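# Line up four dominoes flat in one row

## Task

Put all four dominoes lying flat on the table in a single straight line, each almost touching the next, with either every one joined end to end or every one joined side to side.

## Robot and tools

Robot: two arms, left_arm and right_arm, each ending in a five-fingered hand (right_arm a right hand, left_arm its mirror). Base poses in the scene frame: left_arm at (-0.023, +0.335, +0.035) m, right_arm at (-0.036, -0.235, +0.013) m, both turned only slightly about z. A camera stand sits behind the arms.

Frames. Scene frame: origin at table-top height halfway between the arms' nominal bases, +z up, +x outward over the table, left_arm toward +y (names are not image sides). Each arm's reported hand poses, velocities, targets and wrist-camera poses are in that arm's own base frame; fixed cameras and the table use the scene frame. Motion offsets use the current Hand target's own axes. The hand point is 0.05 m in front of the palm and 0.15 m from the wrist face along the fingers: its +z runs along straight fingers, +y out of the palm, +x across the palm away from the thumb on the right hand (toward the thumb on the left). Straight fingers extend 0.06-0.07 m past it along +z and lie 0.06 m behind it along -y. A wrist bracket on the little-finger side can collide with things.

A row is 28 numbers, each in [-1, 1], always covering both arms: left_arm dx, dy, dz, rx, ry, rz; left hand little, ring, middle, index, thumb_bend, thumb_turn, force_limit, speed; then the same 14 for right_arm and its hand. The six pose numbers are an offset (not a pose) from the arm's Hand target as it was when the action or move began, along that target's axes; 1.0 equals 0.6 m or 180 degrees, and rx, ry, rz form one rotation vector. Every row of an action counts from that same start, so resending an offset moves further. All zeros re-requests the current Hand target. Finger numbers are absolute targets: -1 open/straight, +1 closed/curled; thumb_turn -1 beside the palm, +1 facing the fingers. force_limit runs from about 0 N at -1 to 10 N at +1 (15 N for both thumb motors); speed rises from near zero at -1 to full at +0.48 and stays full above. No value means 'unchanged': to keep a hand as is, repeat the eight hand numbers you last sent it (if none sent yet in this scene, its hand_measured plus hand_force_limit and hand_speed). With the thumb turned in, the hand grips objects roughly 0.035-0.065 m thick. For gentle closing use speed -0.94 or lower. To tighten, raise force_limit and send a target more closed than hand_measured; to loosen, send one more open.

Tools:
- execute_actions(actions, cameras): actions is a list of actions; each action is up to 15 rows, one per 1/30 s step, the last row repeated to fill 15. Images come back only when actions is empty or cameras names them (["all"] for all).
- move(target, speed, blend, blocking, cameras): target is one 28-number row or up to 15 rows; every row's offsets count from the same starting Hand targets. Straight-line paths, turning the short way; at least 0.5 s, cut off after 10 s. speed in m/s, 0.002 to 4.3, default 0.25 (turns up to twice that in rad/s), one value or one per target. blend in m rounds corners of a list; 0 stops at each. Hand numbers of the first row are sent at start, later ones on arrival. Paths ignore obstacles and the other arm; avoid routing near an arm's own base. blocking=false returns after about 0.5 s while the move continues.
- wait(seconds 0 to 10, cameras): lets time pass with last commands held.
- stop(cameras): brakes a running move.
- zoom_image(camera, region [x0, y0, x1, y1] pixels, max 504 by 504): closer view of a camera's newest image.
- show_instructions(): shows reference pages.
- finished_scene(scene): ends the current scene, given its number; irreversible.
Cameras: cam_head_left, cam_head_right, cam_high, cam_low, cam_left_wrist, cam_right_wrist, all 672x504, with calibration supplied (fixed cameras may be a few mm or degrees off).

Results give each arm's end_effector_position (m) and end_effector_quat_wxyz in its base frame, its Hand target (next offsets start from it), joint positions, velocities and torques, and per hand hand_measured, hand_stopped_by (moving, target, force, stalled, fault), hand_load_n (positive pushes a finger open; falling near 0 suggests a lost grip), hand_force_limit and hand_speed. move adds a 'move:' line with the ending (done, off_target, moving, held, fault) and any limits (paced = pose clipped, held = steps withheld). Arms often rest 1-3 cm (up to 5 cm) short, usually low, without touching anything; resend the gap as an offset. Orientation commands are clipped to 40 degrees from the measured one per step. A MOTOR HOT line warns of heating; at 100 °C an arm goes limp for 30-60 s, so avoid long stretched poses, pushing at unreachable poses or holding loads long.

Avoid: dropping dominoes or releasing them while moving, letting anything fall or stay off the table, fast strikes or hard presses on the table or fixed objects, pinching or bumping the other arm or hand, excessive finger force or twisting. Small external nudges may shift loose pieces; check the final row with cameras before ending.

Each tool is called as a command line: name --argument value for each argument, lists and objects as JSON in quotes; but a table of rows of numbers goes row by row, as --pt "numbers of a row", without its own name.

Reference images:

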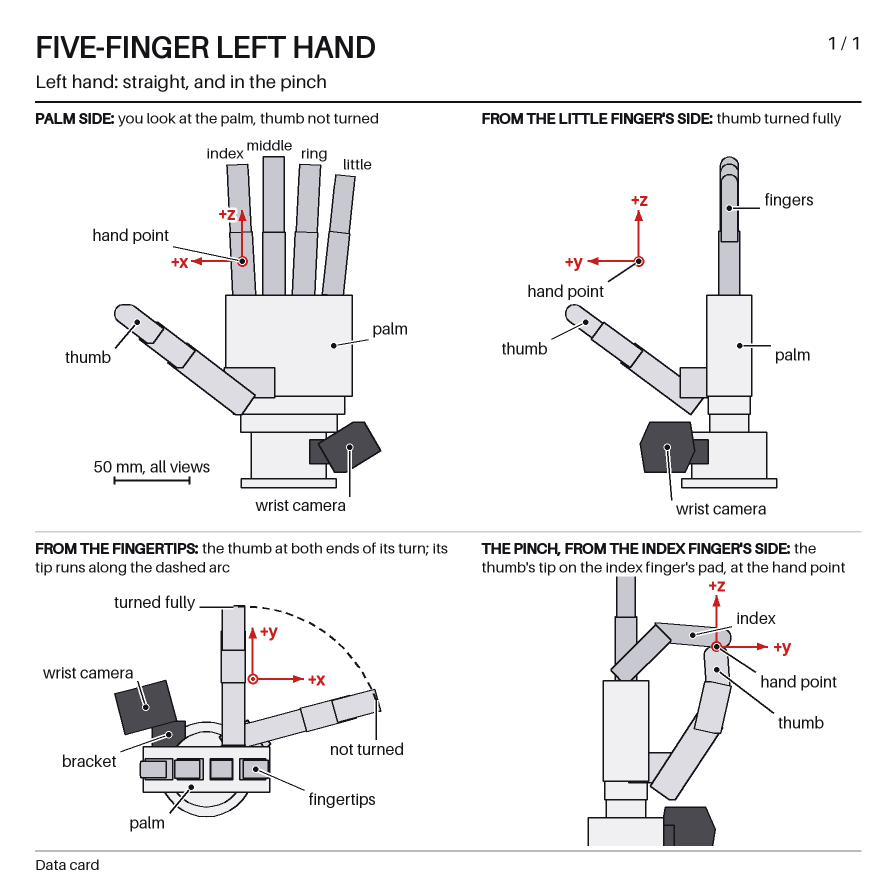

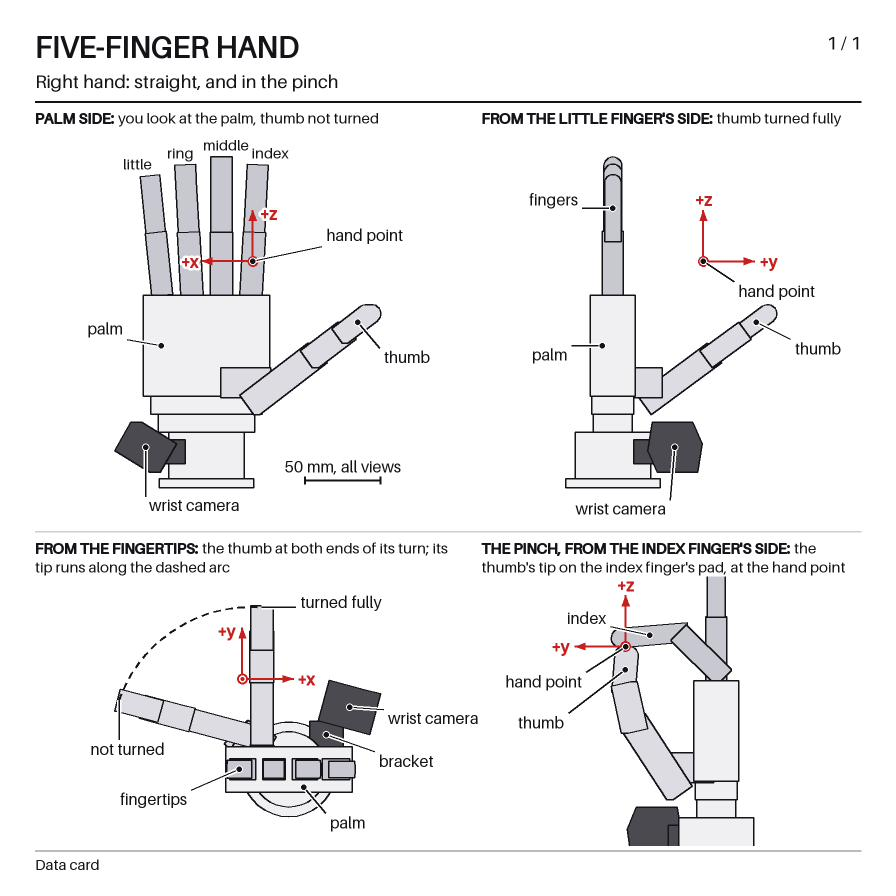

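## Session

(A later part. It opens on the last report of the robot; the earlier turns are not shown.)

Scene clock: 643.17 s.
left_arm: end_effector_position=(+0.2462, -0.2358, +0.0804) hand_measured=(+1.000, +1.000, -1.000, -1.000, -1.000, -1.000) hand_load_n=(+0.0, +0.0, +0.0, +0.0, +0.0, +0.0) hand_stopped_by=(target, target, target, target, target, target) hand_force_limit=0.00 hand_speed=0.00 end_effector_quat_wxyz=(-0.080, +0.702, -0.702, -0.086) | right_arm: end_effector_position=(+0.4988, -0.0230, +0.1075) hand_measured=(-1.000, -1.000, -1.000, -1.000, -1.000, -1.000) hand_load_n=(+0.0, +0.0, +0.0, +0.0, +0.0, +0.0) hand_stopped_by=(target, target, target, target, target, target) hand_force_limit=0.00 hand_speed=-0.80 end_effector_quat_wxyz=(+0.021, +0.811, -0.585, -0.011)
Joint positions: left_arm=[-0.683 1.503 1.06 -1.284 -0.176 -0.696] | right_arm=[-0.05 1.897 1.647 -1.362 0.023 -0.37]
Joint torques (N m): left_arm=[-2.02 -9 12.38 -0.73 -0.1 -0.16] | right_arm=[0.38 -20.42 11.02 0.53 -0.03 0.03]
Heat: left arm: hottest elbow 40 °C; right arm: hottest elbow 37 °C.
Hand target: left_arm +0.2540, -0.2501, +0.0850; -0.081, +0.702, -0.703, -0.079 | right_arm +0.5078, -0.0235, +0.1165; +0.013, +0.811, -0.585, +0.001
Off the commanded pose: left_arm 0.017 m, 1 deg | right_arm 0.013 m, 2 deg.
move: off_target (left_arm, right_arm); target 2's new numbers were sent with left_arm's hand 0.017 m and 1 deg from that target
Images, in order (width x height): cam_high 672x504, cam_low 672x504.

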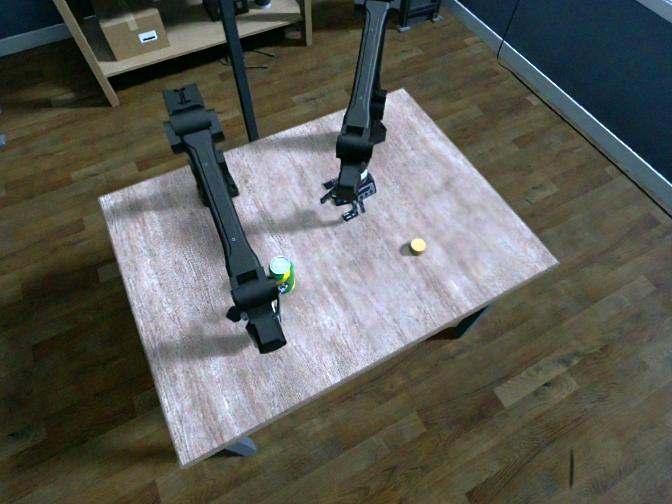

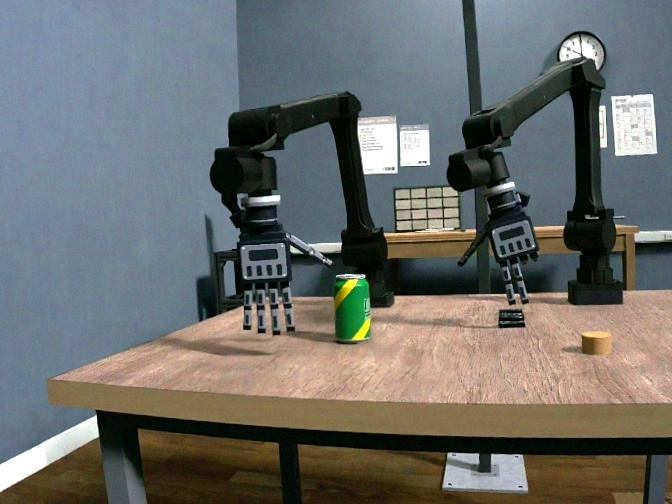

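move --pt "0.02 0.0108 0.0911 0 0 0 1 1 -1 -1 -1 -1 0 0 0 0 0 0 0 0 -1 -1 -1 -1 -1 -1 0 -0.8" --pt "0.0163 0.1092 0.0826 0 0 0 1 1 -1 -1 -1 -1 0 0 0 0 0 0 0 0 -1 -1 -1 -1 -1 -1 0 -0.8" --speed 0.1 --cameras '["cam_high","cam_low"]'

zoom_image --camera "cam_high" --region '[310, 170, 380, 225]'

zoom_image --camera "cam_low" --region '[475, 290, 575, 345]'

Scene clock: 658.70 s.
left_arm: end_effector_position=(+0.1957, -0.2479, +0.0341) hand_measured=(+1.000, +1.000, -1.000, -1.000, -1.000, -1.000) hand_load_n=(+0.0, +0.0, +0.0, +0.0, +0.0, +0.0) hand_stopped_by=(target, target, target, target, target, target) hand_force_limit=0.00 hand_speed=0.00 end_effector_quat_wxyz=(-0.081, +0.703, -0.703, -0.075) | right_arm: end_effector_position=(+0.4988, -0.0230, +0.1075) hand_measured=(-1.000, -1.000, -1.000, -1.000, -1.000, -1.000) hand_load_n=(+0.0, +0.0, +0.0, +0.0, +0.0, +0.0) hand_stopped_by=(target, target, target, target, target, target) hand_force_limit=0.00 hand_speed=-0.80 end_effector_quat_wxyz=(+0.021, +0.811, -0.585, -0.011)
Joint positions: left_arm=[-0.796 1.483 0.902 -1.143 -0.159 -0.807] | right_arm=[-0.05 1.897 1.647 -1.362 0.023 -0.37]
Joint torques (N m): left_arm=[-1.96 -10.17 7.54 -0.8 -0.05 -0.17] | right_arm=[0.5 -20.19 11.25 0.61 -0.04 0.01]
Heat: left arm: hottest elbow 40 °C; right arm: hottest elbow 37 °C.
Hand target: left_arm +0.1884, -0.2484, +0.0344; -0.080, +0.702, -0.703, -0.079 | right_arm +0.5078, -0.0235, +0.1165; +0.013, +0.811, -0.585, +0.001
Off the commanded pose: left_arm 0.007 m, 0 deg | right_arm 0.013 m, 2 deg.
move: off_target (right_arm)
Images, in order (width x height): cam_high 672x504, cam_low 672x504.

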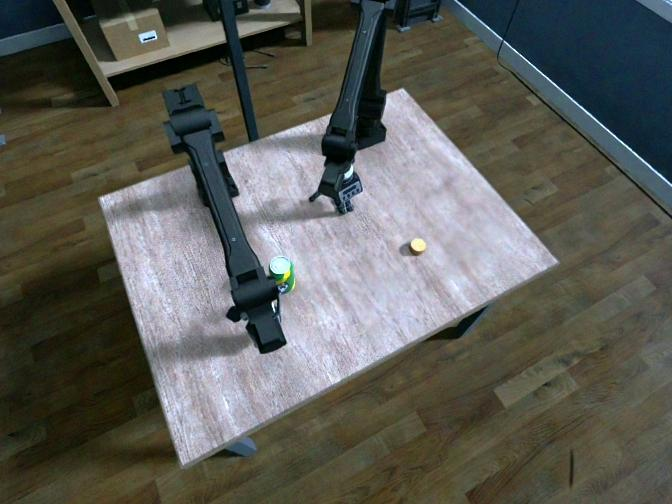

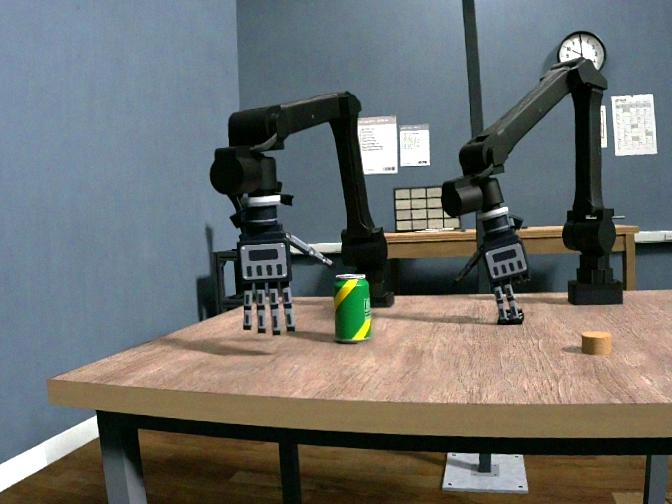

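Scaled by 7.200 from the camera's 672x504 image, which has a finer 960x720 frame.

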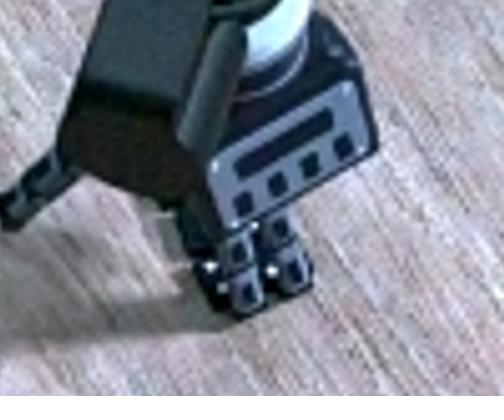

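Scaled by 5.040 from the camera's 672x504 image, which has a finer 960x720 frame.

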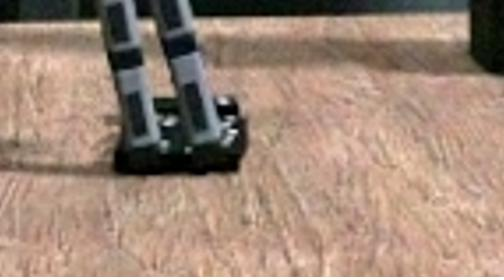

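move --target '[-0.0004,0.0567,-0.0016,0,0,0,1,1,-1,-1,-1,-1,0,0,0,0,0,0,0,0,-1,-1,-1,-1,-1,-1,0,-0.8]' --speed 0.08 --cameras '["cam_high","cam_low"]'

zoom_image --camera "cam_high" --region '[310, 160, 380, 215]'

zoom_image --camera "cam_low" --region '[475, 290, 575, 345]'

Scene clock: 663.80 s.
left_arm: end_effector_position=(+0.1615, -0.2485, +0.0350) hand_measured=(+1.000, +1.000, -1.000, -1.000, -1.000, -1.000) hand_load_n=(+0.0, +0.0, +0.0, +0.0, +0.0, +0.0) hand_stopped_by=(target, target, target, target, target, target) hand_force_limit=0.00 hand_speed=0.00 end_effector_quat_wxyz=(-0.080, +0.703, -0.703, -0.076) | right_arm: end_effector_position=(+0.4988, -0.0230, +0.1075) hand_measured=(-1.000, -1.000, -1.000, -1.000, -1.000, -1.000) hand_load_n=(+0.0, +0.0, +0.0, +0.0, +0.0, +0.0) hand_stopped_by=(target, target, target, target, target, target) hand_force_limit=0.00 hand_speed=-0.80 end_effector_quat_wxyz=(+0.021, +0.811, -0.585, -0.011)
Joint positions: left_arm=[-0.868 1.428 0.844 -1.153 -0.147 -0.88] | right_arm=[-0.05 1.897 1.647 -1.362 0.023 -0.37]
Joint torques (N m): left_arm=[-2.02 -9.29 7.53 -0.84 -0.01 -0.16] | right_arm=[0.62 -20.72 11.15 0.53 -0.04 0.04]
Heat: left arm: hottest elbow 40 °C; right arm: hottest elbow 37 °C.
Hand target: left_arm +0.1545, -0.2483, +0.0354; -0.080, +0.702, -0.703, -0.079 | right_arm +0.5078, -0.0235, +0.1165; +0.013, +0.811, -0.585, +0.001
Off the commanded pose: left_arm 0.007 m, 0 deg | right_arm 0.013 m, 2 deg.
move: off_target (right_arm)
Images, in order (width x height): cam_high 672x504, cam_low 672x504.

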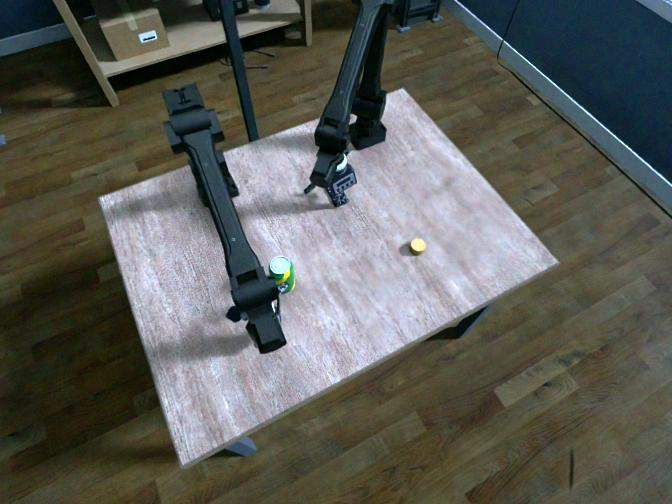

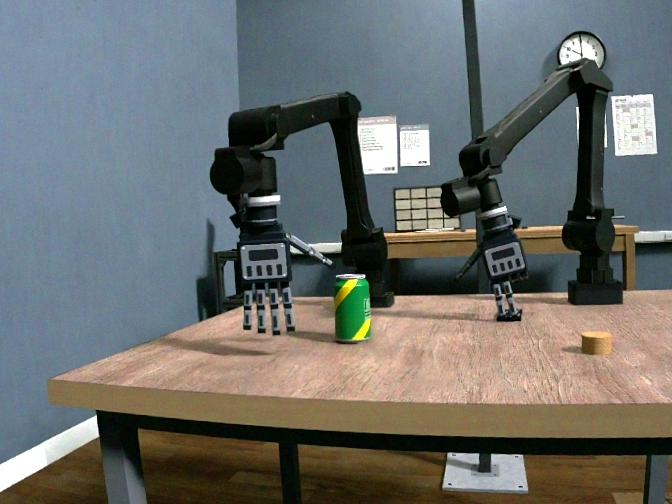

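Scaled by 7.200 from the camera's 672x504 image, which has a finer 960x720 frame.

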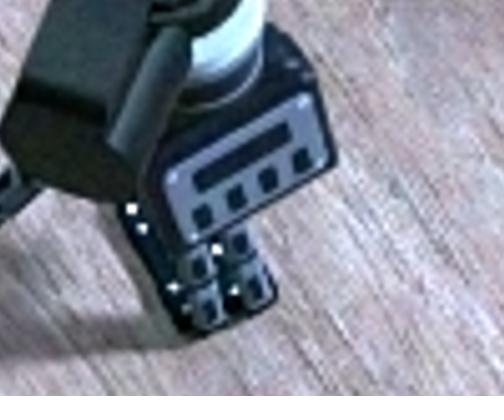

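Scaled by 5.040 from the camera's 672x504 image, which has a finer 960x720 frame.

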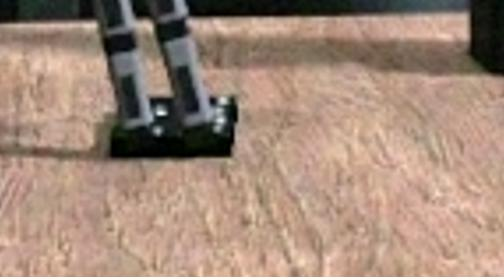

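move --pt "0 -0.0217 0 0 0 0 1 1 -1 -1 -1 -1 0 0 0 0 0 0 0 0 -1 -1 -1 -1 -1 -1 0 -0.8" --pt "-0.0168 -0.0317 -0.073 0 0 0 1 1 -1 -1 -1 -1 0 0 0 0 0 0 0 0 -1 -1 -1 -1 -1 -1 0 -0.8" --pt "-0.3922 -0.15 -0.0393 0 0 0 1 1 -1 -1 -1 -1 0 0 0 0 0 0 0 0 -1 -1 -1 -1 -1 -1 0 -0.8" --speed 0.3 --cameras '["cam_high","cam_low","cam_head_left","cam_head_right"]'

zoom_image --camera "cam_high" --region '[310, 170, 370, 215]'

zoom_image --camera "cam_head_left" --region '[245, 325, 325, 395]'

zoom_image --camera "cam_head_right" --region '[235, 325, 315, 395]'

zoom_image --camera "cam_low" --region '[475, 290, 555, 335]'

Scene clock: 672.87 s.
left_arm: end_effector_position=(+0.2331, -0.0266, +0.1060) hand_measured=(+1.000, +1.000, -1.000, -1.000, -1.000, -1.000) hand_load_n=(+0.5, +0.0, +0.0, +0.0, +0.0, +0.0) hand_stopped_by=(target, target, target, target, target, target) hand_force_limit=0.00 hand_speed=0.00 end_effector_quat_wxyz=(-0.075, +0.701, -0.704, -0.090) | right_arm: end_effector_position=(+0.4988, -0.0230, +0.1075) hand_measured=(-1.000, -1.000, -1.000, -1.000, -1.000, -1.000) hand_load_n=(+0.0, +0.0, +0.0, +0.0, +0.0, +0.0) hand_stopped_by=(target, target, target, target, target, target) hand_force_limit=0.00 hand_speed=-0.80 end_effector_quat_wxyz=(+0.021, +0.811, -0.585, -0.011)
Joint positions: left_arm=[-0.138 1.196 0.839 -1.268 -0.229 -0.14] | right_arm=[-0.05 1.897 1.647 -1.362 0.023 -0.37]
Joint torques (N m): left_arm=[0.38 -5.66 11.54 0.01 -0.11 0.13] | right_arm=[0.32 -20.31 11.12 0.61 -0.05 0.01]
Heat: left arm: hottest elbow 40 °C; right arm: hottest elbow 37 °C.
Hand target: left_arm +0.2446, -0.0243, +0.1113; -0.080, +0.702, -0.703, -0.079 | right_arm +0.5078, -0.0235, +0.1165; +0.013, +0.811, -0.585, +0.001
Off the commanded pose: left_arm 0.013 m, 1 deg | right_arm 0.013 m, 2 deg.
move: off_target (left_arm, right_arm)
Images, in order (width x height): cam_head_left 672x504, cam_head_right 672x504, cam_high 672x504, cam_low 672x504.

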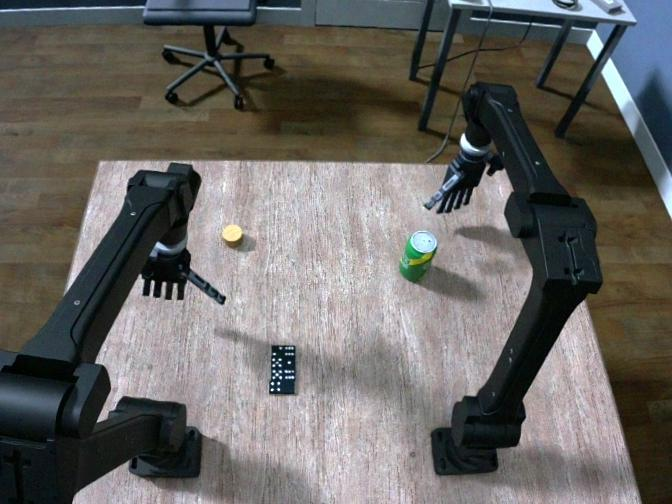

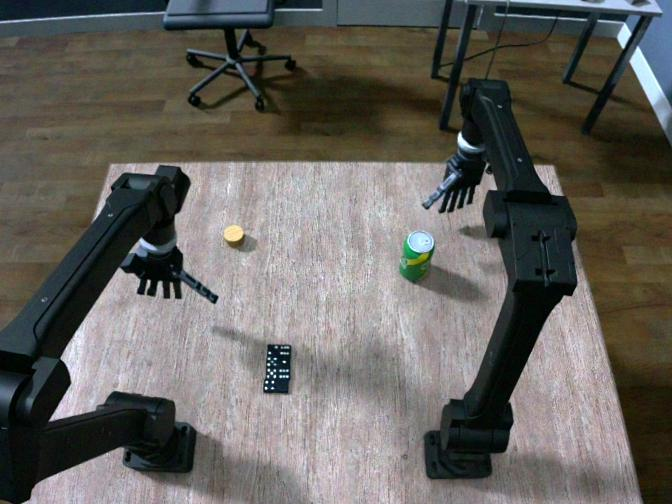

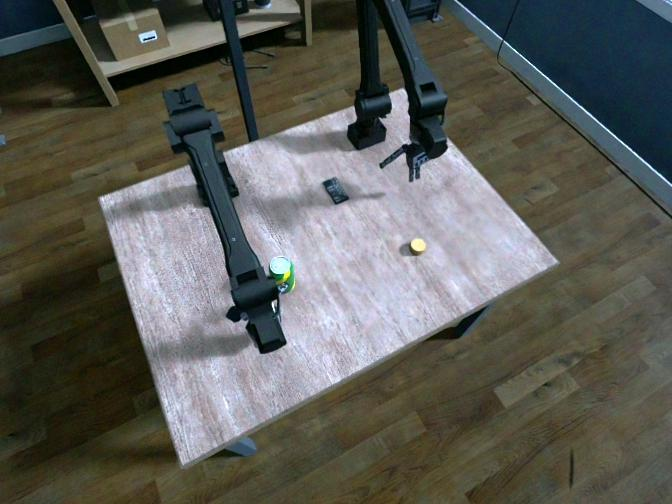

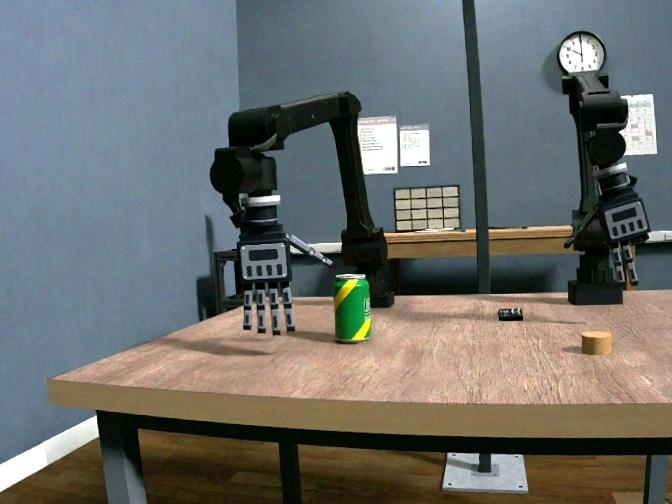

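Scaled by 8.400 from the camera's 672x504 image, which has a finer 960x720 frame.

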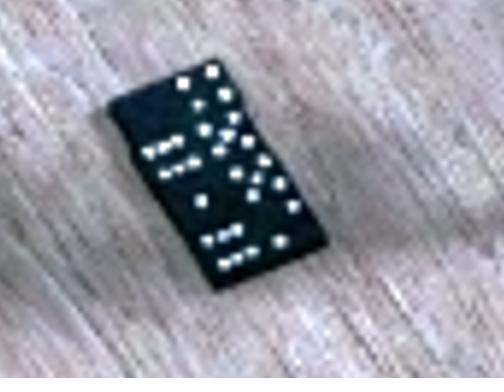

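Scaled by 6.300 from the camera's 672x504 image, which has a finer 960x720 frame.

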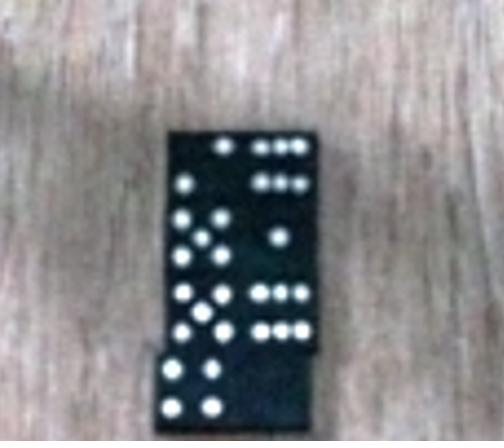

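Scaled by 6.300 from the camera's 672x504 image, which has a finer 960x720 frame.

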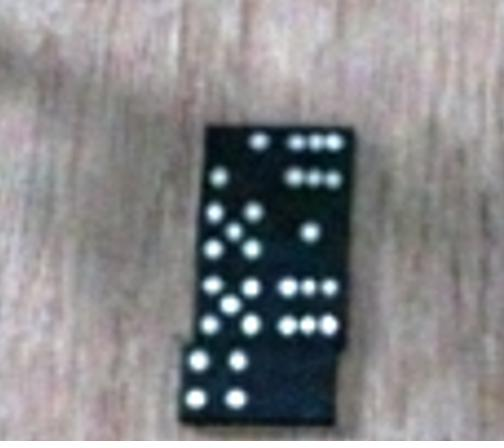

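Scaled by 6.300 from the camera's 672x504 image, which has a finer 960x720 frame.

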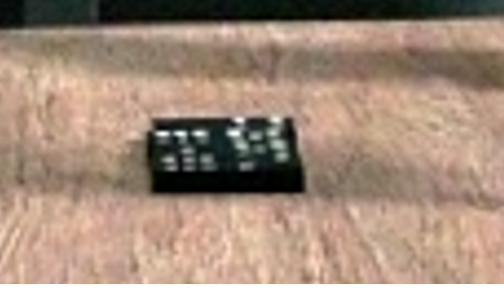

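finished_scene --scene 2

The scene is finished: the task was done.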